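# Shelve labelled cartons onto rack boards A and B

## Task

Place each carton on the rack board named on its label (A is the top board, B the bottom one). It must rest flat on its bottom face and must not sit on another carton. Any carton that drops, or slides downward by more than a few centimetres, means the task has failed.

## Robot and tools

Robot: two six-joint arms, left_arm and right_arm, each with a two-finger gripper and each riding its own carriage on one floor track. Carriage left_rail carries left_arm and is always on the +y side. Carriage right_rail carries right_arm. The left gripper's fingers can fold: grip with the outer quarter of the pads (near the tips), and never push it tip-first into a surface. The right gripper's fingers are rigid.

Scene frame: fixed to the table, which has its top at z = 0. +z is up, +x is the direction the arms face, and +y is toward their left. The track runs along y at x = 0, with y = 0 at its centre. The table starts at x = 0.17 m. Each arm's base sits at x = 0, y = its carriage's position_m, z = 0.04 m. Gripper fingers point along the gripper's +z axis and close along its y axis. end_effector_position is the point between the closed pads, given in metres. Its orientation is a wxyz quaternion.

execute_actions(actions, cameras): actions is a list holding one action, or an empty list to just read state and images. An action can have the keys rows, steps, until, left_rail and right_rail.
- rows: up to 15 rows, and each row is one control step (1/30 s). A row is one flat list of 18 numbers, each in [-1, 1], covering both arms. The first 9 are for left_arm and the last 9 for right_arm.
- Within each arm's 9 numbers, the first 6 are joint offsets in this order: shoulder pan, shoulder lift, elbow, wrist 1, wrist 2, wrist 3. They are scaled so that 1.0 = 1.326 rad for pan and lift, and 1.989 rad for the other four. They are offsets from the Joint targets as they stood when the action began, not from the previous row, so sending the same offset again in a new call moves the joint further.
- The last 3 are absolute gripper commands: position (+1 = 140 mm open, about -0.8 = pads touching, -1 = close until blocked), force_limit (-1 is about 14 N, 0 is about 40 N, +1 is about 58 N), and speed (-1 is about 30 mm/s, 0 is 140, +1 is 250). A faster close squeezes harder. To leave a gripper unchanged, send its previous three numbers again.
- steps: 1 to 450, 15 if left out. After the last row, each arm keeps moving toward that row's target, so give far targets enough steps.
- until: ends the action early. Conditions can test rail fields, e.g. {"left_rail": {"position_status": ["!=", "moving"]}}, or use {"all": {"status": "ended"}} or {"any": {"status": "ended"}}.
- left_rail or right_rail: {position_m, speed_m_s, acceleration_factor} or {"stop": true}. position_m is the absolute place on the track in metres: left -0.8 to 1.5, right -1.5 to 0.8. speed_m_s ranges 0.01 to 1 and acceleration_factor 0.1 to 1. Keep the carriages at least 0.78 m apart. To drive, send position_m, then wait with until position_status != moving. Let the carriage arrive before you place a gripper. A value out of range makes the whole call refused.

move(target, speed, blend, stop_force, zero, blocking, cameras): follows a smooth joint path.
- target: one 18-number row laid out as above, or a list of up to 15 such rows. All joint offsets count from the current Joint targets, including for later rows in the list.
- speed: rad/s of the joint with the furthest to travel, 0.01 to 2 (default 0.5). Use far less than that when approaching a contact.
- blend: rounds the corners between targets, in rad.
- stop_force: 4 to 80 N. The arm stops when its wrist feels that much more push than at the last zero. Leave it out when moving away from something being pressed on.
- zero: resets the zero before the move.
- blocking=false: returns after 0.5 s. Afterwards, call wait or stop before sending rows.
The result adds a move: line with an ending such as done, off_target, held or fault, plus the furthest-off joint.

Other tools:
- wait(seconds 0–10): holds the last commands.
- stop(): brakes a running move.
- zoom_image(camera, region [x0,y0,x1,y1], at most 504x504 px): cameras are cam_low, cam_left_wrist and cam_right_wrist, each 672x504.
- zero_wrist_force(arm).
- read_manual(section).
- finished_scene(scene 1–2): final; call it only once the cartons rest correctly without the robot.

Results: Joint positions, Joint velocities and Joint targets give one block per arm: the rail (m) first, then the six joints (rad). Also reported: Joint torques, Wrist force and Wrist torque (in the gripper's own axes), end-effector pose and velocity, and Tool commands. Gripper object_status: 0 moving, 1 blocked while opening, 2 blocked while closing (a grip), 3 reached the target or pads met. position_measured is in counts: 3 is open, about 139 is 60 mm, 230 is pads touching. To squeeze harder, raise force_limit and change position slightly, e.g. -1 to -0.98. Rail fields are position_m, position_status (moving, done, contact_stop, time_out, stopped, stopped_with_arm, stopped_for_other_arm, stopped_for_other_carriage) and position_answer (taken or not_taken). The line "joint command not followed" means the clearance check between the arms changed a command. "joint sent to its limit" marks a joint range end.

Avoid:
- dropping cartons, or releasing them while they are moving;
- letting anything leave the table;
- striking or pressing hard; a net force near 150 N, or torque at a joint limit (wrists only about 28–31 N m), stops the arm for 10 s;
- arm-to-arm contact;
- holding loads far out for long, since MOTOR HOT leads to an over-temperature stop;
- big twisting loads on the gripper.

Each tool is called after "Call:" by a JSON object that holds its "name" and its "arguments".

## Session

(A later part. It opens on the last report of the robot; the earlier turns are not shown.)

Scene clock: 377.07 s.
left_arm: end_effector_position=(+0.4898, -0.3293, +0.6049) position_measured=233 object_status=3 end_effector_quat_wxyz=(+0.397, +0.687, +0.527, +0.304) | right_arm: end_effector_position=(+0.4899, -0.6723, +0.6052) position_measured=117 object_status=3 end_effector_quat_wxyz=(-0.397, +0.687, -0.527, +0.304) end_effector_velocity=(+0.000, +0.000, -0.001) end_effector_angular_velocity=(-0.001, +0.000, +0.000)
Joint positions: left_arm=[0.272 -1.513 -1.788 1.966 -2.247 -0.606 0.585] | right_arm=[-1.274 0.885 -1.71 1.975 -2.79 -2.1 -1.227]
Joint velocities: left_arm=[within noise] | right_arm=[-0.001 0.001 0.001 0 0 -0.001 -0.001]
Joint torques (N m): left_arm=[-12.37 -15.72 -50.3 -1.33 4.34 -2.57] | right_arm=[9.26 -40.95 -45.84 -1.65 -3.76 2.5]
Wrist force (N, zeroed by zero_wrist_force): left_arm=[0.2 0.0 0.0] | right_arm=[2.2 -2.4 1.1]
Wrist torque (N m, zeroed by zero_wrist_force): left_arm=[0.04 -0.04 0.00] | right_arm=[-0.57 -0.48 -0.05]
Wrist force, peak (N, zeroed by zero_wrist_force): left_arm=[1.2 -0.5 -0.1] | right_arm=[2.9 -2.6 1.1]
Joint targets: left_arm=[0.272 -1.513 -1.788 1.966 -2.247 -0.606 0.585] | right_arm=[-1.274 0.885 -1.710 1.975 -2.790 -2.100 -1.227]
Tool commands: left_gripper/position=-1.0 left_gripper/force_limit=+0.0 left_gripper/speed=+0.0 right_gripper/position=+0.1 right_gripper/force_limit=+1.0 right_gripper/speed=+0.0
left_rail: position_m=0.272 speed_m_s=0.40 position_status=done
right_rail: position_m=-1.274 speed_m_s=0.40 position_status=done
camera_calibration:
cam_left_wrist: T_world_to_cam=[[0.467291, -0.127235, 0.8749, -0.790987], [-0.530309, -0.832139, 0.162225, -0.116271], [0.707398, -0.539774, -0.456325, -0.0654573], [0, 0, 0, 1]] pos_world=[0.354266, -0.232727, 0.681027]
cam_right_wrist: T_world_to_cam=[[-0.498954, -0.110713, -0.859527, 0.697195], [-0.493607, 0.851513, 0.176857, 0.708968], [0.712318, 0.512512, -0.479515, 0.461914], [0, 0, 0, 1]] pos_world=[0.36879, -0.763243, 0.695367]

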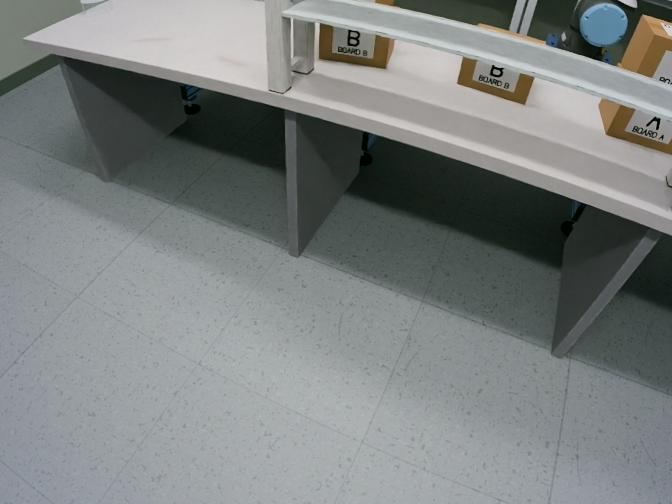

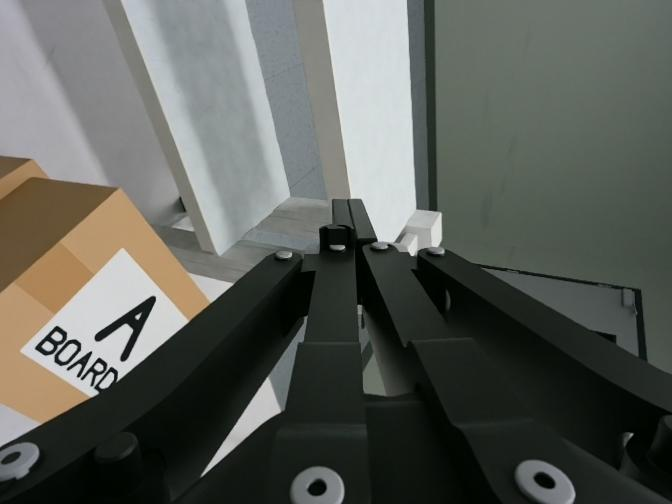

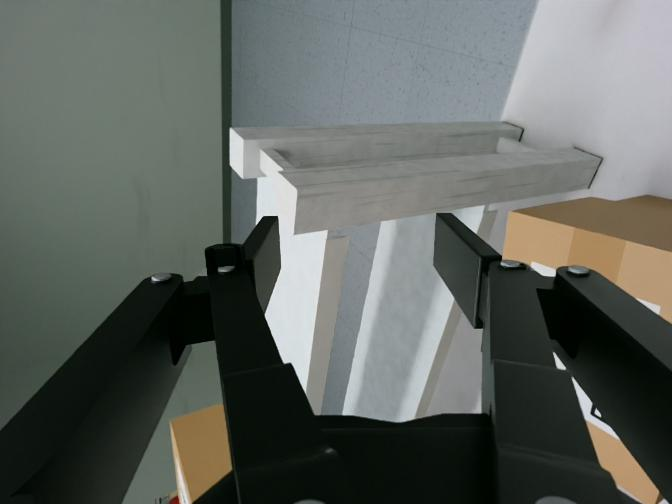

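Call:
{"name": "move", "arguments": {"target": [0.03023,0.15959,0.08938,-0.21959,-0.01057,0.0293,-1,0,0,0.00659,0.15464,0.08743,-0.18898,-0.00356,0.003,0.1,1,0], "speed": 0.25, "cameras": ["cam_left_wrist","cam_right_wrist"]}}

Scene clock: 383.70 s.
left_arm: end_effector_position=(+0.5149, -0.3657, +0.4178) position_measured=233 object_status=3 end_effector_quat_wxyz=(+0.396, +0.687, +0.528, +0.304) | right_arm: end_effector_position=(+0.5047, -0.6463, +0.4163) position_measured=117 object_status=3 end_effector_quat_wxyz=(-0.397, +0.687, -0.527, +0.304)
Joint positions: left_arm=[0.272 -1.473 -1.576 2.143 -2.684 -0.627 0.643] | right_arm=[-1.274 0.893 -1.505 2.149 -3.165 -2.107 -1.221]
Joint velocities: within noise
Joint torques (N m): left_arm=[16.37 -24.28 -37 -8.84 -0.84 2.73] | right_arm=[10.9 -35.54 -29.24 -9.75 -4.36 2.89]
Wrist force (N, zeroed by zero_wrist_force): left_arm=[0.3 -0.1 -0.4] | right_arm=[1.9 -2.4 1.6]
Wrist torque (N m, zeroed by zero_wrist_force): left_arm=[-0.01 -0.07 0.02] | right_arm=[-0.57 -0.44 0.00]
Wrist force, peak (N, zeroed by zero_wrist_force): left_arm=[0.8 1.0 -1.0] | right_arm=[2.4 -3.5 0.2]
Joint targets: left_arm=[0.272 -1.473 -1.576 2.143 -2.684 -0.627 0.643] | right_arm=[-1.274 0.893 -1.505 2.149 -3.165 -2.107 -1.221]
left_rail: position_m=0.272 speed_m_s=0.40 position_status=done
right_rail: position_m=-1.274 speed_m_s=0.40 position_status=done
move: done
camera_calibration:
cam_left_wrist: T_world_to_cam=[[0.468585, -0.127106, 0.874227, -0.644041], [-0.529738, -0.832367, 0.162919, -0.103517], [0.706969, -0.539453, -0.457367, -0.187377], [0, 0, 0, 1]] pos_world=[0.379421, -0.269107, 0.494203]
cam_right_wrist: T_world_to_cam=[[-0.499019, -0.110676, -0.859495, 0.5451], [-0.493584, 0.851512, 0.176924, 0.727607], [0.712289, 0.512521, -0.479548, 0.347447], [0, 0, 0, 1]] pos_world=[0.383667, -0.737311, 0.506397]
Images, in order (width x height): cam_left_wrist 672x504, cam_right_wrist 672x504.

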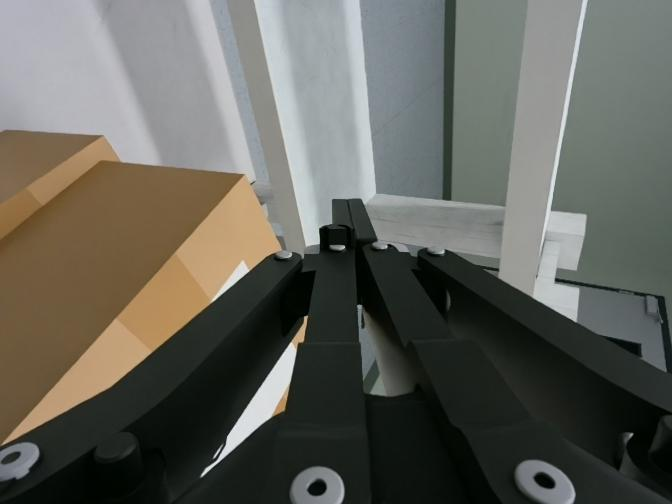

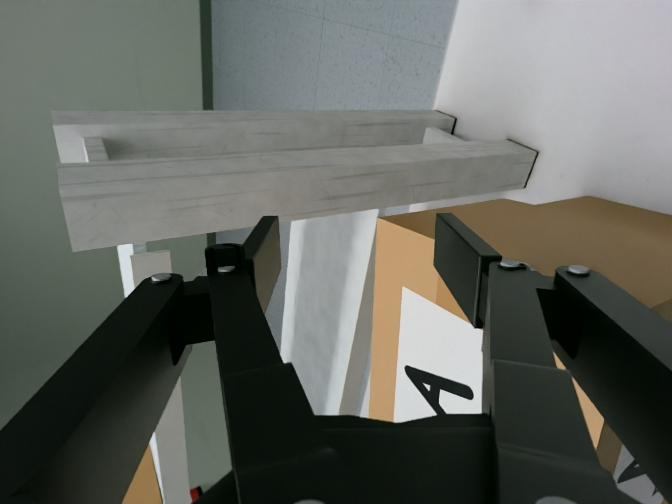

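Call:
{"name": "move", "arguments": {"target": [0.03024,0.15958,0.08938,-0.21959,-0.01057,0.02931,-1,0,0,0.00659,0.15463,0.08743,-0.18898,-0.00356,0.00297,0.1,1,0], "speed": 0.2, "cameras": ["cam_left_wrist","cam_right_wrist"]}}

Call:
{"name": "zero_wrist_force", "arguments": {"arm": "left_arm"}}

Call:
{"name": "zero_wrist_force", "arguments": {"arm": "right_arm"}}

Call:
{"name": "execute_actions", "arguments": {"actions": [{"left_rail":{"position_m":0.248,"speed_m_s":0.02,"acceleration_factor":0.1},"right_rail":{"position_m":-1.25,"speed_m_s":0.02,"acceleration_factor":0.1},"steps":100}], "cameras": ["cam_left_wrist"]}}

Scene clock: 405.50 s.
left_arm: end_effector_position=(+0.5307, -0.3542, +0.3218) position_measured=233 object_status=3 end_effector_quat_wxyz=(+0.407, +0.679, +0.531, +0.303) | right_arm: end_effector_position=(+0.4890, -0.6604, +0.2929) position_measured=117 object_status=3 end_effector_quat_wxyz=(-0.397, +0.687, -0.527, +0.304)
Joint positions: left_arm=[0.272 -1.448 -1.446 2.245 -2.971 -0.628 0.68] | right_arm=[-1.274 0.9 -1.357 2.274 -3.436 -2.112 -1.216]
Joint velocities: within noise
Joint torques (N m): left_arm=[-2.29 -51.48 -35.71 -1.18 0.28 0.11] | right_arm=[6.98 -42.88 -36.28 -5.07 -3.15 2.83]
Wrist force (N, zeroed by zero_wrist_force): left_arm=[-1.4 16.7 -7.8] | right_arm=[1.7 -3.1 1.4]
Wrist torque (N m, zeroed by zero_wrist_force): left_arm=[-0.35 -0.18 -0.21] | right_arm=[-0.70 -0.38 0.03]
Wrist force, peak (N, zeroed by zero_wrist_force): left_arm=[-7.2 124.5 -92.2] | right_arm=[1.7 -3.7 1.3]
Joint targets: left_arm=[0.272 -1.448 -1.446 2.245 -2.971 -0.628 0.680] | right_arm=[-1.274 0.900 -1.357 2.274 -3.436 -2.112 -1.216]
Tool commands: left_gripper/position=-1.0 left_gripper/force_limit=+0.003922 left_gripper/speed=+0.003922 right_gripper/position=+0.1 right_gripper/force_limit=+1.0 right_gripper/speed=+0.0
TORQUE FAULT: the external load on joint 6 (wrist 2) of the left arm reached its load limit, and that arm stopped for 10 seconds. A torque fault puts only its own arm into a fault stop. That arm's remaining commands of this call were not run. That arm's target is now where it stood when the stop ended, not its last command. That arm keeps its grip as last carried out and accepts commands again: back off and push less far. That arm stops again whenever a joint's load reaches its limit.
left_rail: position_m=0.272 speed_m_s=0.40 position_status=done
right_rail: position_m=-1.274 speed_m_s=0.40 position_status=done
move: fault (left_arm), off_target (right_arm; braked at the fault stop of left_arm); left_arm: the wrist 1 is farthest, 0.149 rad from its target; right_arm: the wrist 1 is farthest, 0.105 rad from its target
camera_calibration:
cam_left_wrist: T_world_to_cam=[[0.45763, -0.102699, 0.883192, -0.554489], [-0.526735, -0.83156, 0.176235, -0.0755639], [0.716328, -0.545858, -0.434642, -0.250821], [0, 0, 0, 1]] pos_world=[0.393619, -0.256694, 0.394019]
cam_right_wrist: T_world_to_cam=[[-0.499039, -0.110713, -0.859478, 0.429656], [-0.493597, 0.851507, 0.176911, 0.753639], [0.712265, 0.512521, -0.479583, 0.306729], [0, 0, 0, 1]] pos_world=[0.367937, -0.751366, 0.383055]
Images, in order (width x height): cam_left_wrist 672x504, cam_right_wrist 672x504.

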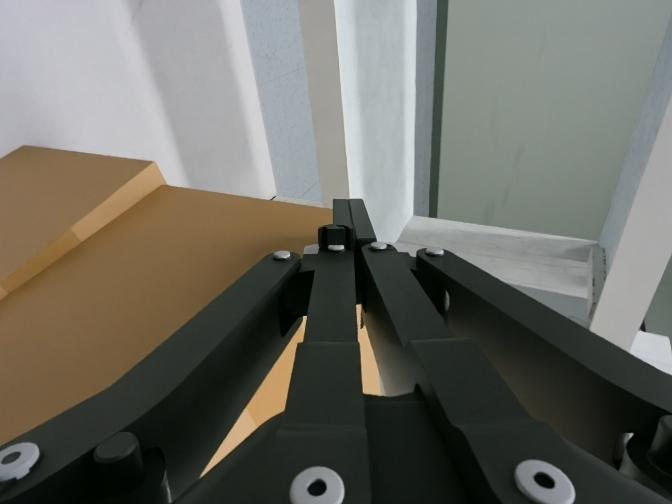

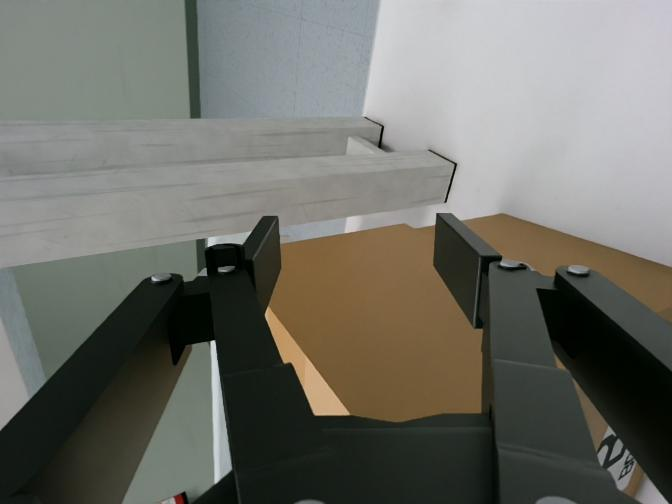

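Wrist force sensor zeroed.

Wrist force sensor zeroed.

not run: an earlier result of this reply reported a stop or a fault. Calls in your next reply go to the robot.

Call:
{"name": "move", "arguments": {"target": [-0.01885,-0.09804,-0.05128,0.1443,0.0005,-0.0186,-1,0,0,0,0,0,0,0,0,0.1,1,0], "speed": 0.1, "cameras": ["cam_left_wrist"]}}

Call:
{"name": "execute_actions", "arguments": {"actions": [{"left_rail":{"position_m":0.325,"speed_m_s":0.1,"acceleration_factor":0.2},"right_rail":{"position_m":-1.29,"speed_m_s":0.1,"acceleration_factor":0.2},"steps":60}], "cameras": ["cam_left_wrist","cam_right_wrist"]}}

Scene clock: 437.23 s.
left_arm: end_effector_position=(+0.5149, -0.3654, +0.4178) position_measured=233 object_status=3 end_effector_quat_wxyz=(+0.396, +0.687, +0.528, +0.304) | right_arm: end_effector_position=(+0.4890, -0.6604, +0.2929) position_measured=117 object_status=3 end_effector_quat_wxyz=(-0.397, +0.687, -0.527, +0.304)
Joint positions: left_arm=[0.272 -1.473 -1.576 2.144 -2.684 -0.627 0.643] | right_arm=[-1.274 0.9 -1.357 2.274 -3.436 -2.112 -1.216]
Joint velocities: within noise
Joint torques (N m): left_arm=[-18.02 -65.9 -58.22 -1.03 5.21 -2.61] | right_arm=[4.51 -42.95 -35.73 -2.09 -2.68 2.43]
Wrist force (N, zeroed by zero_wrist_force): left_arm=[1.7 -16.5 7.8] | right_arm=[-0.2 0.1 0.1]
Wrist torque (N m, zeroed by zero_wrist_force): left_arm=[0.41 0.10 0.23] | right_arm=[0.04 0.05 0.00]
Wrist force, peak (N, zeroed by zero_wrist_force): left_arm=[1.5 -17.2 7.8] | right_arm=[-0.4 0.4 0.0]
Joint targets: left_arm=[0.272 -1.473 -1.576 2.143 -2.684 -0.627 0.643] | right_arm=[-1.274 0.900 -1.357 2.274 -3.436 -2.112 -1.216]
left_rail: position_m=0.272 speed_m_s=0.40 position_status=done
right_rail: position_m=-1.274 speed_m_s=0.40 position_status=done
move: done
camera_calibration:
cam_left_wrist: T_world_to_cam=[[0.468919, -0.1264, 0.87415, -0.643884], [-0.529574, -0.832312, 0.163729, -0.103717], [0.706871, -0.539703, -0.457225, -0.187379], [0, 0, 0, 1]] pos_world=[0.379456, -0.268841, 0.494158]
Images, in order (width x height): cam_left_wrist 672x504.

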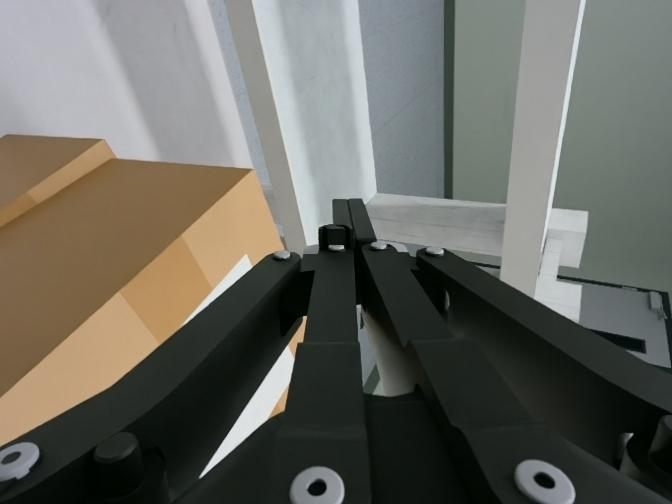

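Scene clock: 439.43 s.
left_arm: end_effector_position=(+0.5149, -0.3125, +0.4179) position_measured=233 object_status=3 end_effector_quat_wxyz=(+0.396, +0.687, +0.528, +0.304) | right_arm: end_effector_position=(+0.4890, -0.6764, +0.2929) position_measured=117 object_status=3 end_effector_quat_wxyz=(-0.397, +0.687, -0.527, +0.304)
Joint positions: left_arm=[0.325 -1.473 -1.576 2.143 -2.684 -0.627 0.643] | right_arm=[-1.29 0.9 -1.357 2.274 -3.436 -2.112 -1.216]
Joint velocities: within noise
Joint torques (N m): left_arm=[-4.66 -58.9 -49.02 -1.11 5.06 -2.31] | right_arm=[2.82 -43.35 -34.82 -1.68 -2.4 2.58]
Wrist force (N, zeroed by zero_wrist_force): left_arm=[1.5 -16.6 7.7] | right_arm=[-0.2 0.1 0.2]
Wrist torque (N m, zeroed by zero_wrist_force): left_arm=[0.39 0.15 0.23] | right_arm=[0.02 0.04 0.00]
Wrist force, peak (N, zeroed by zero_wrist_force): left_arm=[1.9 -17.0 7.9] | right_arm=[-1.1 0.1 0.2]
Joint targets: left_arm=[0.325 -1.473 -1.576 2.143 -2.684 -0.627 0.643] | right_arm=[-1.290 0.900 -1.357 2.274 -3.436 -2.112 -1.216]
Tool commands: left_gripper/position=-1.0 left_gripper/force_limit=+0.0 left_gripper/speed=+0.0 right_gripper/position=+0.1 right_gripper/force_limit=+1.0 right_gripper/speed=+0.0
left_rail: position_m=0.325 speed_m_s=0.10 position_status=done
right_rail: position_m=-1.290 speed_m_s=0.10 position_status=done
camera_calibration:
cam_left_wrist: T_world_to_cam=[[0.468919, -0.126385, 0.874152, -0.637255], [-0.529586, -0.832301, 0.163751, -0.0596705], [0.706862, -0.539725, -0.457213, -0.158758], [0, 0, 0, 1]] pos_world=[0.37944, -0.215888, 0.494243]
cam_right_wrist: T_world_to_cam=[[-0.499041, -0.110717, -0.859476, 0.427882], [-0.493597, 0.851508, 0.176909, 0.767265], [0.712264, 0.51252, -0.479587, 0.314929], [0, 0, 0, 1]] pos_world=[0.367937, -0.767366, 0.383054]
Images, in order (width x height): cam_left_wrist 672x504, cam_right_wrist 672x504.

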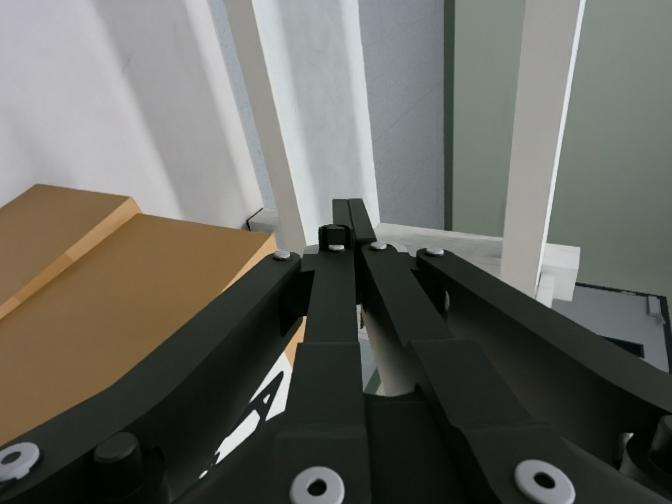

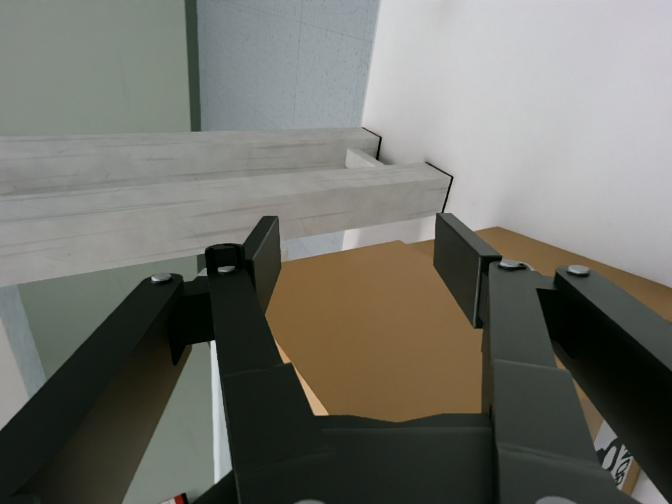

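Call:
{"name": "move", "arguments": {"target": [0.03069,0.15977,0.08945,-0.2199,-0.01051,0.02971,-1,0,0,0.00133,0.04318,0.02465,-0.05279,-0.00114,0.0008,0.1,1,0], "speed": 0.2, "cameras": ["cam_left_wrist","cam_right_wrist"]}}

Call:
{"name": "zero_wrist_force", "arguments": {"arm": "left_arm"}}

Call:
{"name": "zero_wrist_force", "arguments": {"arm": "right_arm"}}

Scene clock: 449.20 s.
left_arm: end_effector_position=(+0.5340, -0.2760, +0.2501) position_measured=233 object_status=3 end_effector_quat_wxyz=(+0.397, +0.687, +0.528, +0.304) | right_arm: end_effector_position=(+0.4782, -0.6888, +0.2500) position_measured=117 object_status=3 end_effector_quat_wxyz=(-0.397, +0.687, -0.527, +0.305)
Joint positions: left_arm=[0.325 -1.432 -1.365 2.321 -3.121 -0.648 0.702] | right_arm=[-1.29 0.901 -1.3 2.323 -3.541 -2.114 -1.215]
Joint velocities: within noise
Joint torques (N m): left_arm=[14.1 -31.22 -22.76 -8.49 -1.1 2.87] | right_arm=[10.06 -41.12 -17.44 -9.8 -4.61 3]
Wrist force (N, zeroed by zero_wrist_force): left_arm=[1.6 -17.0 7.8] | right_arm=[-0.3 0.4 0.2]
Wrist torque (N m, zeroed by zero_wrist_force): left_arm=[0.30 0.12 0.23] | right_arm=[0.05 0.05 -0.09]
Wrist force, peak (N, zeroed by zero_wrist_force): left_arm=[1.8 -17.4 8.2] | right_arm=[-0.3 0.5 0.7]
Joint targets: left_arm=[0.325 -1.432 -1.365 2.321 -3.122 -0.648 0.702] | right_arm=[-1.290 0.901 -1.300 2.323 -3.541 -2.114 -1.215]
left_rail: position_m=0.325 speed_m_s=0.10 position_status=done
right_rail: position_m=-1.290 speed_m_s=0.10 position_status=done
move: done
camera_calibration:
cam_left_wrist: T_world_to_cam=[[0.46767, -0.126512, 0.874803, -0.49443], [-0.52997, -0.83221, 0.162969, 0.00871693], [0.707402, -0.539835, -0.456247, -0.229895], [0, 0, 0, 1]] pos_world=[0.398478, -0.179403, 0.326219]
cam_right_wrist: T_world_to_cam=[[-0.499236, -0.110704, -0.859365, 0.38436], [-0.492833, 0.852025, 0.176546, 0.780214], [0.712656, 0.511661, -0.479921, 0.307728], [0, 0, 0, 1]] pos_world=[0.357097, -0.779665, 0.340247]
Images, in order (width x height): cam_left_wrist 672x504, cam_right_wrist 672x504.

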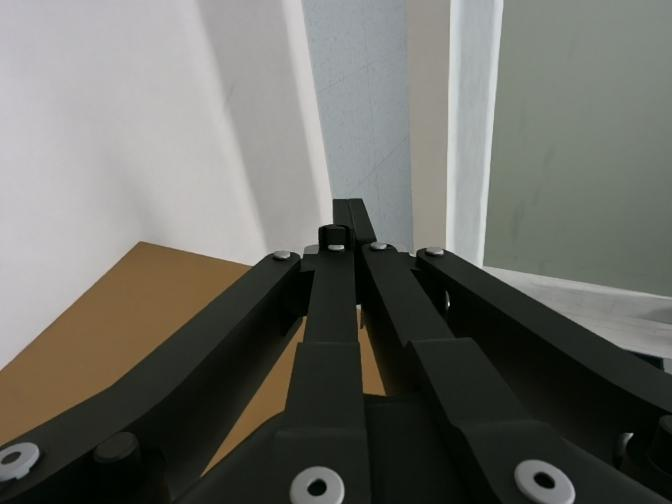

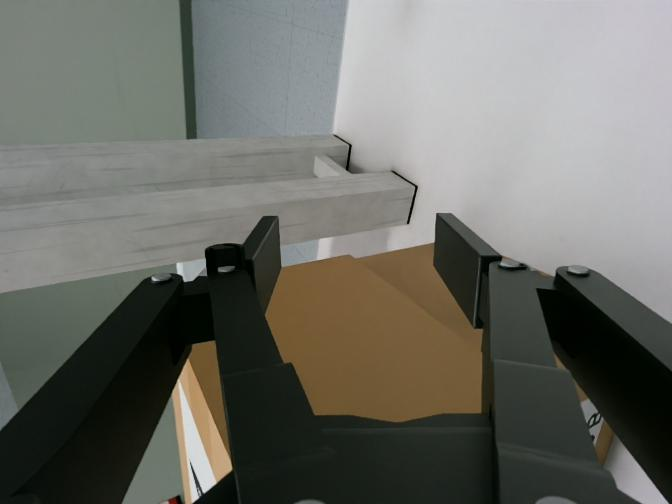

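Wrist force sensor zeroed.

Wrist force sensor zeroed.

Call:
{"name": "execute_actions", "arguments": {"actions": [{"left_rail":{"position_m":0.255,"speed_m_s":0.05,"acceleration_factor":0.1},"right_rail":{"position_m":-1.25,"speed_m_s":0.05,"acceleration_factor":0.1},"steps":75}], "cameras": ["cam_left_wrist","cam_right_wrist"]}}

Scene clock: 456.97 s.
left_arm: end_effector_position=(+0.5340, -0.3460, +0.2500) position_measured=233 object_status=3 end_effector_quat_wxyz=(+0.397, +0.687, +0.528, +0.304) | right_arm: end_effector_position=(+0.4782, -0.6488, +0.2500) position_measured=117 object_status=3 end_effector_quat_wxyz=(-0.397, +0.687, -0.527, +0.305)
Joint positions: left_arm=[0.255 -1.432 -1.365 2.321 -3.122 -0.648 0.702] | right_arm=[-1.25 0.901 -1.3 2.323 -3.541 -2.114 -1.215]
Joint velocities: within noise
Joint torques (N m): left_arm=[10 -33.73 -31.56 -6.03 -0.56 2.64] | right_arm=[8.95 -40.79 -26.97 -6.88 -3.75 2.74]
Wrist force (N, zeroed by zero_wrist_force): left_arm=[0.0 0.2 0.0] | right_arm=[0.1 0.0 -0.3]
Wrist torque (N m, zeroed by zero_wrist_force): left_arm=[0.04 0.01 0.00] | right_arm=[0.00 -0.02 0.00]
Wrist force, peak (N, zeroed by zero_wrist_force): left_arm=[0.7 -0.1 0.0] | right_arm=[0.6 -0.1 0.0]
Joint targets: left_arm=[0.255 -1.432 -1.365 2.321 -3.122 -0.648 0.702] | right_arm=[-1.250 0.901 -1.300 2.323 -3.541 -2.114 -1.215]
Tool commands: left_gripper/position=-1.0 left_gripper/force_limit=+0.0 left_gripper/speed=+0.0 right_gripper/position=+0.1 right_gripper/force_limit=+1.0 right_gripper/speed=+0.0
left_rail: position_m=0.255 speed_m_s=0.05 position_status=done
right_rail: position_m=-1.250 speed_m_s=0.05 position_status=done
camera_calibration:
cam_left_wrist: T_world_to_cam=[[0.467672, -0.126533, 0.874799, -0.503214], [-0.529968, -0.832215, 0.16295, -0.0494857], [0.707402, -0.539822, -0.456262, -0.267701], [0, 0, 0, 1]] pos_world=[0.398485, -0.249367, 0.326133]
cam_right_wrist: T_world_to_cam=[[-0.499241, -0.110711, -0.859361, 0.388759], [-0.492832, 0.852027, 0.176543, 0.746134], [0.712653, 0.511658, -0.479929, 0.287256], [0, 0, 0, 1]] pos_world=[0.35709, -0.739663, 0.340223]
Images, in order (width x height): cam_left_wrist 672x504, cam_right_wrist 672x504.

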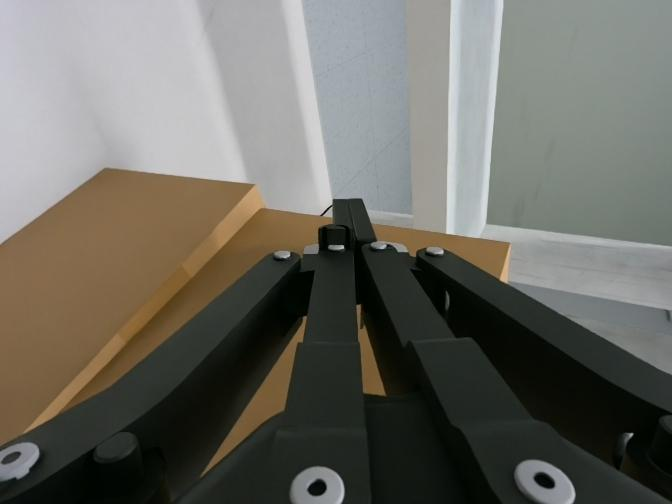

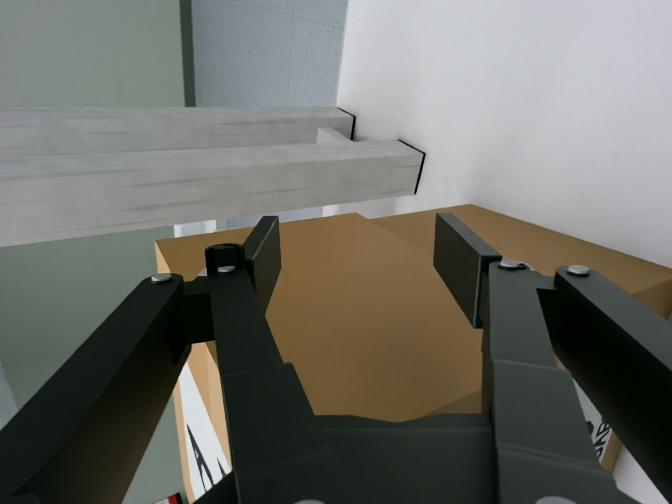

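Call:
{"name": "execute_actions", "arguments": {"actions": [{"left_rail":{"position_m":0.241,"speed_m_s":0.02},"right_rail":{"position_m":-1.238,"speed_m_s":0.02},"steps":60}], "cameras": []}}

Call:
{"name": "execute_actions", "arguments": {"actions": [{"left_rail":{"position_m":0.236,"speed_m_s":0.02},"right_rail":{"position_m":-1.233,"speed_m_s":0.02},"steps":50}], "cameras": ["cam_left_wrist"]}}

Scene clock: 465.00 s.
left_arm: end_effector_position=(+0.5340, -0.3600, +0.2500) position_measured=233 object_status=3 end_effector_quat_wxyz=(+0.397, +0.687, +0.528, +0.304) | right_arm: end_effector_position=(+0.4782, -0.6368, +0.2500) position_measured=117 object_status=3 end_effector_quat_wxyz=(-0.397, +0.687, -0.527, +0.305)
Joint positions: left_arm=[0.241 -1.432 -1.365 2.321 -3.122 -0.648 0.702] | right_arm=[-1.238 0.901 -1.3 2.323 -3.541 -2.114 -1.215]
Joint velocities: within noise
Joint torques (N m): left_arm=[0.53 -36.9 -38.46 -4.12 -0.42 2.15] | right_arm=[4.88 -53.16 -31.61 -3.8 3.02 1.33]
Wrist force (N, zeroed by zero_wrist_force): left_arm=[11.3 -2.0 -0.1] | right_arm=[6.4 5.6 -1.5]
Wrist torque (N m, zeroed by zero_wrist_force): left_arm=[0.07 0.43 -0.05] | right_arm=[-0.04 0.11 0.20]
Wrist force, peak (N, zeroed by zero_wrist_force): left_arm=[13.4 -2.5 0.1] | right_arm=[6.6 6.1 -1.4]
Joint targets: left_arm=[0.241 -1.432 -1.365 2.321 -3.122 -0.648 0.702] | right_arm=[-1.238 0.901 -1.300 2.323 -3.541 -2.114 -1.215]
Tool commands: left_gripper/position=-1.0 left_gripper/force_limit=+0.0 left_gripper/speed=+0.0 right_gripper/position=+0.1 right_gripper/force_limit=+1.0 right_gripper/speed=+0.0
left_rail: position_m=0.241 speed_m_s=0.02 position_status=done
right_rail: position_m=-1.238 speed_m_s=0.02 position_status=done
No camera images: "cameras" was empty.

Scene clock: 466.87 s.
left_arm: end_effector_position=(+0.5340, -0.3650, +0.2500) position_measured=233 object_status=3 end_effector_quat_wxyz=(+0.397, +0.687, +0.528, +0.304) | right_arm: end_effector_position=(+0.4782, -0.6319, +0.2500) position_measured=117 object_status=3 end_effector_quat_wxyz=(-0.397, +0.687, -0.527, +0.305)
Joint positions: left_arm=[0.236 -1.432 -1.365 2.321 -3.121 -0.648 0.702] | right_arm=[-1.233 0.901 -1.3 2.323 -3.541 -2.114 -1.215]
Joint velocities: within noise
Joint torques (N m): left_arm=[-45.26 -57.75 -77.95 -13.65 -2.4 2.07] | right_arm=[5.65 -64.16 -53.17 -2.77 11.43 -0.09]
Wrist force (N, zeroed by zero_wrist_force): left_arm=[45.1 -13.5 4.4] | right_arm=[41.5 10.2 -17.3]
Wrist torque (N m, zeroed by zero_wrist_force): left_arm=[0.38 1.85 -0.07] | right_arm=[0.56 0.68 1.59]
Wrist force, peak (N, zeroed by zero_wrist_force): left_arm=[45.3 -13.1 4.2] | right_arm=[41.8 10.2 -17.3]
Joint targets: left_arm=[0.236 -1.432 -1.365 2.321 -3.122 -0.648 0.702] | right_arm=[-1.233 0.901 -1.300 2.323 -3.541 -2.114 -1.215]
Tool commands: left_gripper/position=-1.0 left_gripper/force_limit=+0.0 left_gripper/speed=+0.0 right_gripper/position=+0.1 right_gripper/force_limit=+1.0 right_gripper/speed=+0.0
left_rail: position_m=0.236 speed_m_s=0.02 position_status=done
right_rail: position_m=-1.233 speed_m_s=0.02 position_status=done
camera_calibration:
cam_left_wrist: T_world_to_cam=[[0.467675, -0.126595, 0.874788, -0.505623], [-0.52995, -0.832239, 0.162882, -0.0652813], [0.707413, -0.53977, -0.456307, -0.277946], [0, 0, 0, 1]] pos_world=[0.398494, -0.268365, 0.326118]
Images, in order (width x height): cam_left_wrist 672x504.

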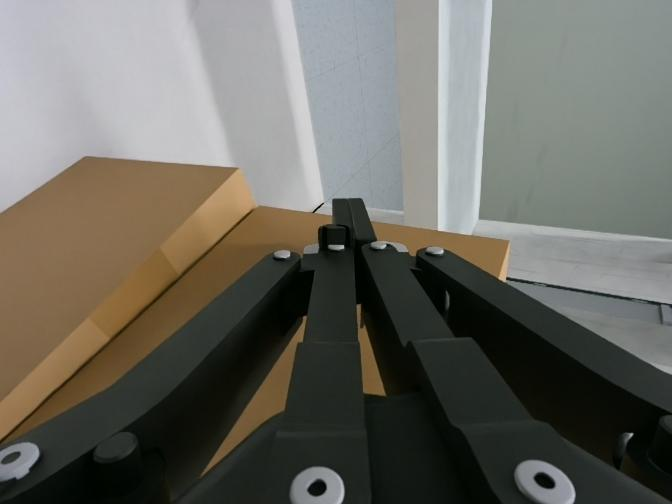

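Call:
{"name": "execute_actions", "arguments": {"actions": [{"left_rail":{"position_m":0.2345,"speed_m_s":0.02},"right_rail":{"position_m":-1.232,"speed_m_s":0.02},"steps":40}], "cameras": ["cam_right_wrist"]}}

Scene clock: 472.63 s.
left_arm: end_effector_position=(+0.5340, -0.3665, +0.2500) position_measured=233 object_status=3 end_effector_quat_wxyz=(+0.397, +0.687, +0.528, +0.304) | right_arm: end_effector_position=(+0.4782, -0.6309, +0.2500) position_measured=117 object_status=3 end_effector_quat_wxyz=(-0.397, +0.687, -0.527, +0.305)
Joint positions: left_arm=[0.234 -1.432 -1.365 2.321 -3.122 -0.648 0.702] | right_arm=[-1.232 0.901 -1.3 2.323 -3.541 -2.114 -1.215]
Joint velocities: within noise
Joint torques (N m): left_arm=[-45.93 -83.6 -74.09 -16.7 -8.68 2.11] | right_arm=[28.4 -49.7 -48.83 -2.39 17.84 -1.98]
Wrist force (N, zeroed by zero_wrist_force): left_arm=[68.0 -15.6 4.6] | right_arm=[61.6 11.7 -26.4]
Wrist torque (N m, zeroed by zero_wrist_force): left_arm=[0.51 2.79 -0.10] | right_arm=[0.88 0.89 2.38]
Wrist force, peak (N, zeroed by zero_wrist_force): left_arm=[68.3 -16.6 4.6] | right_arm=[62.0 12.8 -26.4]
Joint targets: left_arm=[0.235 -1.432 -1.365 2.321 -3.122 -0.648 0.702] | right_arm=[-1.232 0.901 -1.300 2.323 -3.541 -2.114 -1.215]
Tool commands: left_gripper/position=-1.0 left_gripper/force_limit=+0.0 left_gripper/speed=+0.0 right_gripper/position=+0.1 right_gripper/force_limit=+1.0 right_gripper/speed=+0.0
left_rail: position_m=0.234 position_m_goal=0.235 speed_m_s=0.02 position_status=done
right_rail: position_m=-1.232 speed_m_s=0.02 position_status=done
camera_calibration:
cam_right_wrist: T_world_to_cam=[[-0.499232, -0.110675, -0.859371, 0.3908], [-0.492804, 0.852041, 0.176552, 0.730812], [0.712679, 0.511642, -0.479908, 0.278017], [0, 0, 0, 1]] pos_world=[0.35711, -0.721675, 0.340239]
Images, in order (width x height): cam_right_wrist 672x504.

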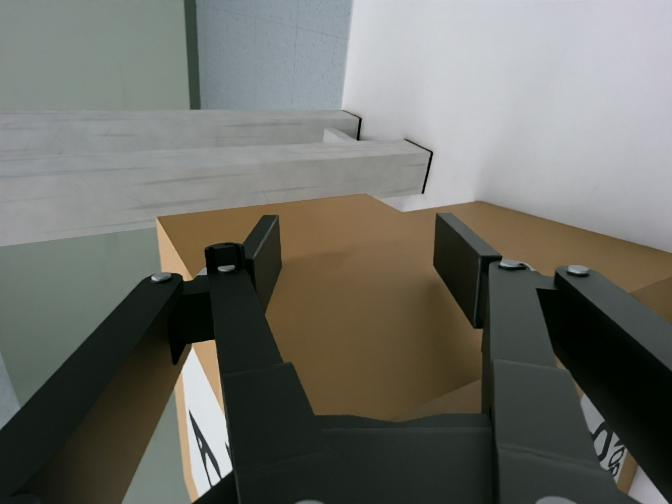

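Call:
{"name": "move", "arguments": {"target": [0,0,0,0,0,0,-1,0,0,0.02731,-0.00974,0.00845,0.00463,-0.01472,0.01262,0.1,1,0], "speed": 0.03, "cameras": ["cam_left_wrist","cam_right_wrist"]}}

Scene clock: 495.90 s.
left_arm: end_effector_position=(+0.5340, -0.3667, +0.2500) position_measured=233 object_status=3 end_effector_quat_wxyz=(+0.397, +0.687, +0.528, +0.304) | right_arm: end_effector_position=(+0.4543, -0.6307, +0.2501) position_measured=117 object_status=3 end_effector_quat_wxyz=(-0.397, +0.687, -0.527, +0.305)
Joint positions: left_arm=[0.234 -1.432 -1.365 2.321 -3.122 -0.648 0.702] | right_arm=[-1.232 0.937 -1.313 2.34 -3.532 -2.143 -1.19]
Joint velocities: within noise
Joint torques (N m): left_arm=[-28.51 -77.87 -58.44 -12.57 -1.96 2.1] | right_arm=[21.29 -63.07 -25.4 -0.62 1.02 1.45]
Wrist force (N, zeroed by zero_wrist_force): left_arm=[21.3 -6.9 4.7] | right_arm=[22.1 1.6 -8.4]
Wrist torque (N m, zeroed by zero_wrist_force): left_arm=[0.19 0.92 -0.02] | right_arm=[0.31 0.31 0.93]
Wrist force, peak (N, zeroed by zero_wrist_force): left_arm=[68.4 -16.3 4.4] | right_arm=[63.2 7.6 -26.0]
Joint targets: left_arm=[0.235 -1.432 -1.365 2.321 -3.122 -0.648 0.702] | right_arm=[-1.232 0.938 -1.313 2.340 -3.532 -2.144 -1.190]
left_rail: position_m=0.234 position_m_goal=0.235 speed_m_s=0.02 position_status=done
right_rail: position_m=-1.232 speed_m_s=0.02 position_status=done
move: done
camera_calibration:
cam_left_wrist: T_world_to_cam=[[0.467706, -0.126431, 0.874795, -0.505834], [-0.530052, -0.832127, 0.163126, -0.0666937], [0.707316, -0.539981, -0.456205, -0.278837], [0, 0, 0, 1]] pos_world=[0.398456, -0.270017, 0.326174]
cam_right_wrist: T_world_to_cam=[[-0.499102, -0.110616, -0.859454, 0.378899], [-0.4929, 0.851979, 0.176584, 0.718919], [0.712703, 0.511758, -0.479747, 0.295042], [0, 0, 0, 1]] pos_world=[0.333187, -0.721581, 0.340242]
Images, in order (width x height): cam_left_wrist 672x504, cam_right_wrist 672x504.

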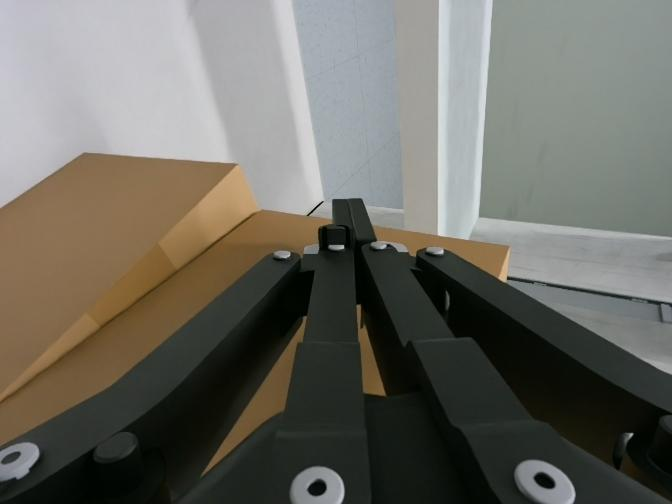

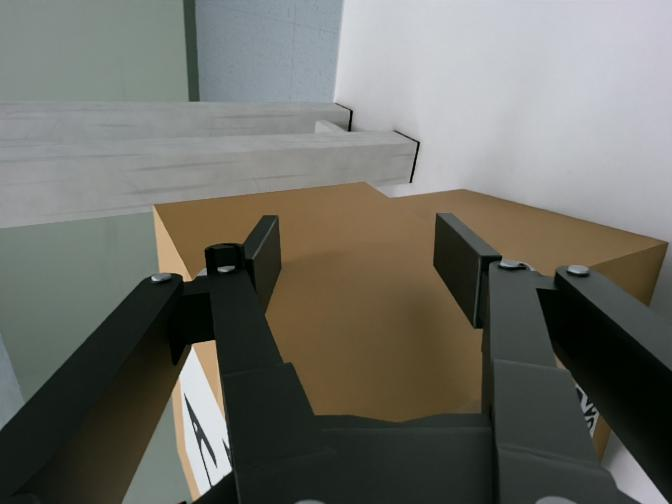

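Call:
{"name": "execute_actions", "arguments": {"actions": [{"left_rail":{"position_m":0.262,"speed_m_s":0.05,"acceleration_factor":0.1},"right_rail":{"position_m":-1.25,"speed_m_s":0.05,"acceleration_factor":0.1},"steps":50}], "cameras": []}}

Call:
{"name": "move", "arguments": {"target": [-0.11174,-0.06988,0.03096,0.10908,0.03594,-0.11382,-1,0,0,0,0,0,0,0,0,0.1,1,0], "speed": 0.15, "cameras": ["cam_left_wrist"]}}

Call:
{"name": "zero_wrist_force", "arguments": {"arm": "left_arm"}}

Call:
{"name": "zero_wrist_force", "arguments": {"arm": "right_arm"}}

Call:
{"name": "execute_actions", "arguments": {"actions": [{"left_rail":{"position_m":0.237,"speed_m_s":0.03},"right_rail":{"position_m":-1.231,"speed_m_s":0.03},"steps":75}], "cameras": ["cam_left_wrist","cam_right_wrist"]}}

Scene clock: 519.70 s.
left_arm: end_effector_position=(+0.5340, -0.3390, +0.2500) position_measured=233 object_status=3 end_effector_quat_wxyz=(+0.397, +0.687, +0.528, +0.304) | right_arm: end_effector_position=(+0.4542, -0.6488, +0.2501) position_measured=117 object_status=3 end_effector_quat_wxyz=(-0.397, +0.687, -0.527, +0.305)
Joint positions: left_arm=[0.262 -1.432 -1.365 2.321 -3.122 -0.648 0.702] | right_arm=[-1.25 0.938 -1.313 2.34 -3.532 -2.144 -1.19]
Joint velocities: within noise
Joint torques (N m): left_arm=[-0.36 -60.15 -42.06 -4.8 1.02 2.16] | right_arm=[-13.3 -59.05 -30.54 -9.69 1.01 1.5]
Wrist force (N, zeroed by zero_wrist_force): left_arm=[0.0 0.4 0.2] | right_arm=[-4.5 0.7 0.2]
Wrist torque (N m, zeroed by zero_wrist_force): left_arm=[0.07 0.01 0.00] | right_arm=[0.19 1.00 0.04]
Wrist force, peak (N, zeroed by zero_wrist_force): left_arm=[21.3 -6.7 4.7] | right_arm=[22.2 2.4 -8.2]
Joint targets: left_arm=[0.262 -1.432 -1.365 2.321 -3.122 -0.648 0.702] | right_arm=[-1.250 0.938 -1.313 2.340 -3.532 -2.144 -1.190]
Tool commands: left_gripper/position=-1.0 left_gripper/force_limit=+0.0 left_gripper/speed=+0.0 right_gripper/position=+0.1 right_gripper/force_limit=+1.0 right_gripper/speed=+0.0
left_rail: position_m=0.262 speed_m_s=0.05 position_status=done
right_rail: position_m=-1.250 speed_m_s=0.05 position_status=done
No camera images: "cameras" was empty.

Scene clock: 521.70 s.
left_arm: end_effector_position=(+0.4542, -0.3390, +0.2499) position_measured=233 object_status=3 end_effector_quat_wxyz=(+0.397, +0.687, +0.528, +0.304) | right_arm: end_effector_position=(+0.4542, -0.6488, +0.2501) position_measured=117 object_status=3 end_effector_quat_wxyz=(-0.397, +0.687, -0.527, +0.305)
Joint positions: left_arm=[0.262 -1.58 -1.457 2.383 -2.905 -0.577 0.476] | right_arm=[-1.25 0.938 -1.313 2.34 -3.532 -2.144 -1.19]
Joint velocities: within noise
Joint torques (N m): left_arm=[-13.72 -65.88 -24.12 -0.96 5.83 -2.22] | right_arm=[-13.79 -59.01 -32.55 -9.31 0.58 1.38]
Wrist force (N, zeroed by zero_wrist_force): left_arm=[0.2 0.4 0.0] | right_arm=[-4.5 0.5 0.4]
Wrist torque (N m, zeroed by zero_wrist_force): left_arm=[0.08 -0.01 -0.01] | right_arm=[0.13 1.00 0.04]
Wrist force, peak (N, zeroed by zero_wrist_force): left_arm=[0.0 0.9 0.6] | right_arm=[-4.8 0.3 0.2]
Joint targets: left_arm=[0.262 -1.580 -1.457 2.383 -2.905 -0.577 0.476] | right_arm=[-1.250 0.938 -1.313 2.340 -3.532 -2.144 -1.190]
left_rail: position_m=0.262 speed_m_s=0.05 position_status=done
right_rail: position_m=-1.250 speed_m_s=0.05 position_status=done
move: done
camera_calibration:
cam_left_wrist: T_world_to_cam=[[0.467782, -0.126763, 0.874706, -0.465033], [-0.529964, -0.832245, 0.162808, -0.0859576], [0.707332, -0.539722, -0.456489, -0.207362], [0, 0, 0, 1]] pos_world=[0.318654, -0.242405, 0.326104]
Images, in order (width x height): cam_left_wrist 672x504.

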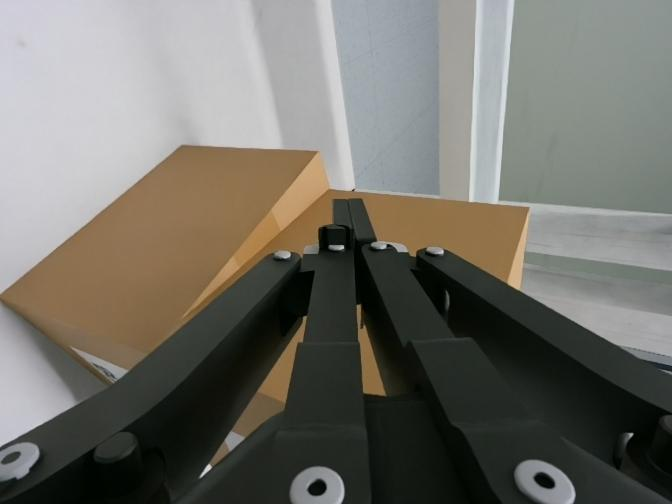

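Wrist force sensor zeroed.

Wrist force sensor zeroed.

Scene clock: 524.40 s.
left_arm: end_effector_position=(+0.4541, -0.3640, +0.2499) position_measured=233 object_status=3 end_effector_quat_wxyz=(+0.397, +0.687, +0.528, +0.304) | right_arm: end_effector_position=(+0.4542, -0.6298, +0.2501) position_measured=117 object_status=3 end_effector_quat_wxyz=(-0.397, +0.687, -0.527, +0.305)
Joint positions: left_arm=[0.237 -1.58 -1.457 2.383 -2.905 -0.577 0.476] | right_arm=[-1.231 0.938 -1.313 2.34 -3.532 -2.144 -1.19]
Joint velocities: within noise
Joint torques (N m): left_arm=[-11.39 -57.32 -68.59 -12.16 -1.96 -1.77] | right_arm=[27.1 -56.34 -32.75 -8.86 12.03 0.59]
Wrist force (N, zeroed by zero_wrist_force): left_arm=[32.7 -9.1 -10.0] | right_arm=[31.9 6.2 -2.3]
Wrist torque (N m, zeroed by zero_wrist_force): left_arm=[0.11 1.18 -0.05] | right_arm=[-0.04 0.62 1.23]
Wrist force, peak (N, zeroed by zero_wrist_force): left_arm=[32.7 -8.3 -11.4] | right_arm=[32.1 6.9 -2.2]
Joint targets: left_arm=[0.237 -1.580 -1.457 2.383 -2.905 -0.577 0.476] | right_arm=[-1.231 0.938 -1.313 2.340 -3.532 -2.144 -1.190]
Tool commands: left_gripper/position=-1.0 left_gripper/force_limit=+0.0 left_gripper/speed=+0.0 right_gripper/position=+0.1 right_gripper/force_limit=+1.0 right_gripper/speed=+0.0
left_rail: position_m=0.237 speed_m_s=0.03 position_status=done
right_rail: position_m=-1.231 speed_m_s=0.03 position_status=done
camera_calibration:
cam_left_wrist: T_world_to_cam=[[0.467772, -0.126798, 0.874706, -0.468183], [-0.52997, -0.832248, 0.162772, -0.106787], [0.707333, -0.539709, -0.456502, -0.220812], [0, 0, 0, 1]] pos_world=[0.318597, -0.267412, 0.326103]
cam_right_wrist: T_world_to_cam=[[-0.499082, -0.110592, -0.859469, 0.378968], [-0.492822, 0.852033, 0.176539, 0.718128], [0.712772, 0.511672, -0.479737, 0.294562], [0, 0, 0, 1]] pos_world=[0.33309, -0.720677, 0.340245]
Images, in order (width x height): cam_left_wrist 672x504, cam_right_wrist 672x504.

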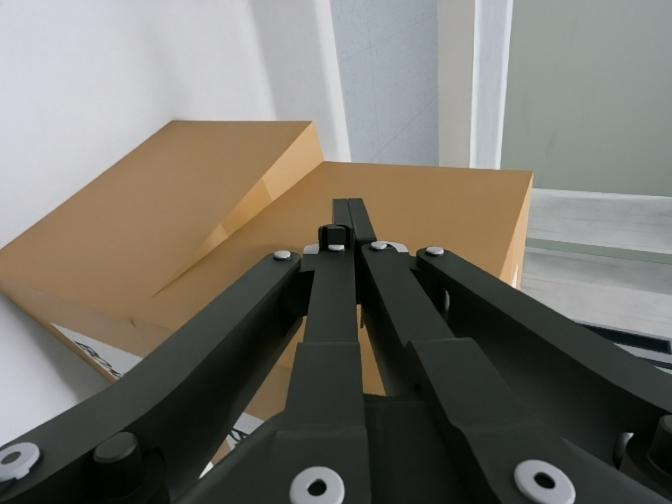

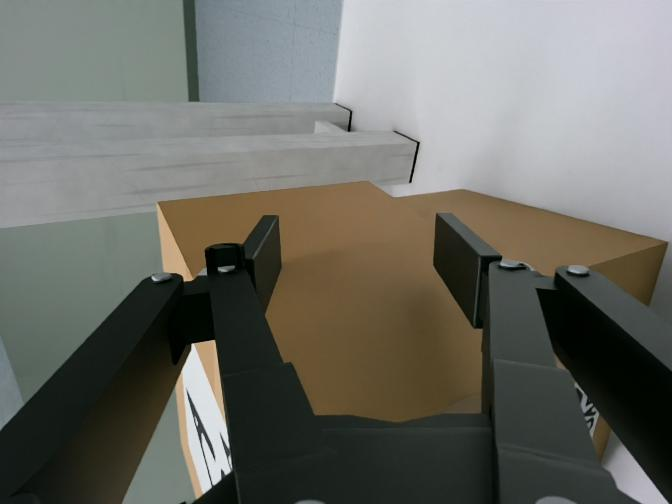

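Call:
{"name": "execute_actions", "arguments": {"actions": [{"left_rail":{"position_m":0.2354,"speed_m_s":0.02},"right_rail":{"position_m":-1.2294,"speed_m_s":0.02},"steps":50}], "cameras": []}}

Scene clock: 545.57 s.
left_arm: end_effector_position=(+0.4541, -0.3656, +0.2499) position_measured=233 object_status=3 end_effector_quat_wxyz=(+0.397, +0.687, +0.528, +0.304) | right_arm: end_effector_position=(+0.4542, -0.6282, +0.2501) position_measured=117 object_status=3 end_effector_quat_wxyz=(-0.397, +0.687, -0.527, +0.305)
Joint positions: left_arm=[0.235 -1.58 -1.457 2.383 -2.905 -0.577 0.476] | right_arm=[-1.229 0.938 -1.313 2.34 -3.532 -2.144 -1.19]
Joint velocities: within noise
Joint torques (N m): left_arm=[-11.14 -42.95 -67.81 -13.47 -2.07 -0.37] | right_arm=[27.16 -54.11 -54.14 -8.08 13.64 -2.62]
Wrist force (N, zeroed by zero_wrist_force): left_arm=[54.5 -19.8 -13.6] | right_arm=[57.2 4.4 -8.1]
Wrist torque (N m, zeroed by zero_wrist_force): left_arm=[0.36 1.99 -0.01] | right_arm=[0.17 1.16 2.29]
Wrist force, peak (N, zeroed by zero_wrist_force): left_arm=[54.6 -20.4 -13.8] | right_arm=[57.6 5.4 -7.9]
Joint targets: left_arm=[0.235 -1.580 -1.457 2.383 -2.905 -0.577 0.476] | right_arm=[-1.229 0.938 -1.313 2.340 -3.532 -2.144 -1.190]
Tool commands: left_gripper/position=-1.0 left_gripper/force_limit=+0.0 left_gripper/speed=+0.0 right_gripper/position=+0.1 right_gripper/force_limit=+1.0 right_gripper/speed=+0.0
left_rail: position_m=0.235 speed_m_s=0.02 position_status=done
right_rail: position_m=-1.229 speed_m_s=0.02 position_status=done
No camera images: "cameras" was empty.

Call:
{"name": "move", "arguments": {"target": [0,-0.02674,-0.00724,0.02507,0,0,-1,0,0,0,-0.02791,-0.00508,0.02368,0,0,0.1,1,0], "speed": 0.03, "cameras": ["cam_left_wrist","cam_right_wrist"]}}

Scene clock: 551.23 s.
left_arm: end_effector_position=(+0.4541, -0.3663, +0.2696) position_measured=233 object_status=3 end_effector_quat_wxyz=(+0.397, +0.687, +0.528, +0.304) | right_arm: end_effector_position=(+0.4546, -0.6277, +0.2698) position_measured=117 object_status=3 end_effector_quat_wxyz=(-0.397, +0.687, -0.527, +0.305)
Joint positions: left_arm=[0.235 -1.58 -1.493 2.369 -2.855 -0.577 0.476] | right_arm=[-1.229 0.938 -1.35 2.33 -3.485 -2.144 -1.19]
Joint velocities: within noise
Joint torques (N m): left_arm=[-17.95 -73.01 -101.07 -8.9 3.14 1.07] | right_arm=[25.91 -54.12 -58.7 -1.51 14.08 -2.69]
Wrist force (N, zeroed by zero_wrist_force): left_arm=[63.6 -28.9 -9.9] | right_arm=[68.4 2.9 -10.4]
Wrist torque (N m, zeroed by zero_wrist_force): left_arm=[0.74 2.35 0.05] | right_arm=[0.34 1.26 2.83]
Wrist force, peak (N, zeroed by zero_wrist_force): left_arm=[63.4 -29.5 -9.9] | right_arm=[68.8 3.2 -10.6]
Joint targets: left_arm=[0.235 -1.580 -1.493 2.369 -2.855 -0.577 0.476] | right_arm=[-1.229 0.938 -1.350 2.330 -3.485 -2.144 -1.190]
left_rail: position_m=0.235 speed_m_s=0.02 position_status=done
right_rail: position_m=-1.229 speed_m_s=0.02 position_status=done
move: done
camera_calibration:
cam_left_wrist: T_world_to_cam=[[0.46778, -0.126767, 0.874707, -0.485701], [-0.529965, -0.832245, 0.162804, -0.111923], [0.707332, -0.53972, -0.45649, -0.213065], [0, 0, 0, 1]] pos_world=[0.318594, -0.269714, 0.345806]
cam_right_wrist: T_world_to_cam=[[-0.499095, -0.110602, -0.85946, 0.396396], [-0.492872, 0.851997, 0.176573, 0.712967], [0.712728, 0.511731, -0.479741, 0.302714], [0, 0, 0, 1]] pos_world=[0.333488, -0.718512, 0.36002]
Images, in order (width x height): cam_left_wrist 672x504, cam_right_wrist 672x504.

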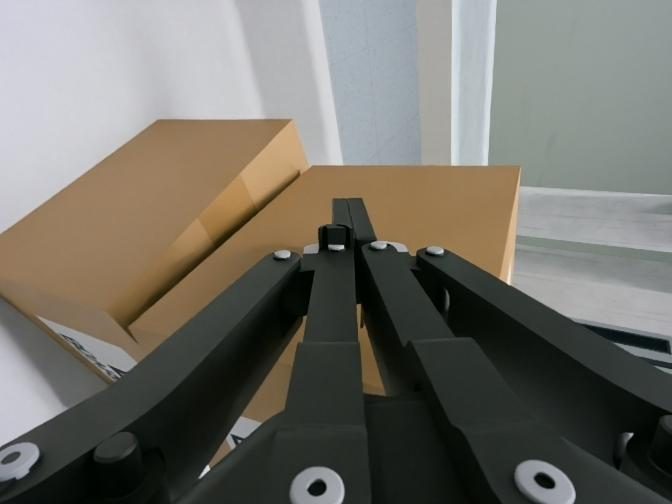

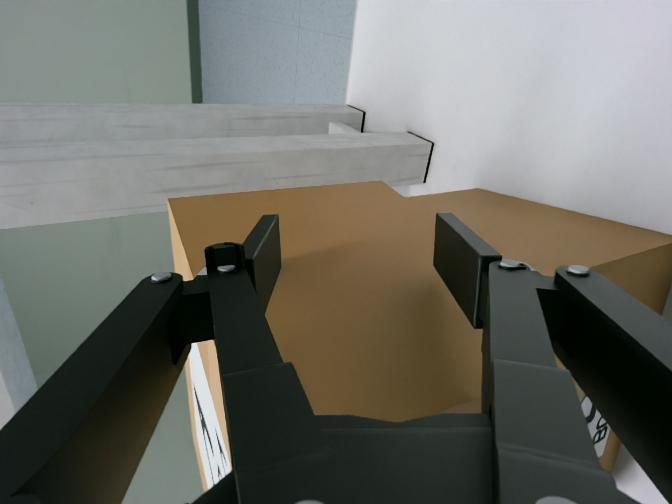

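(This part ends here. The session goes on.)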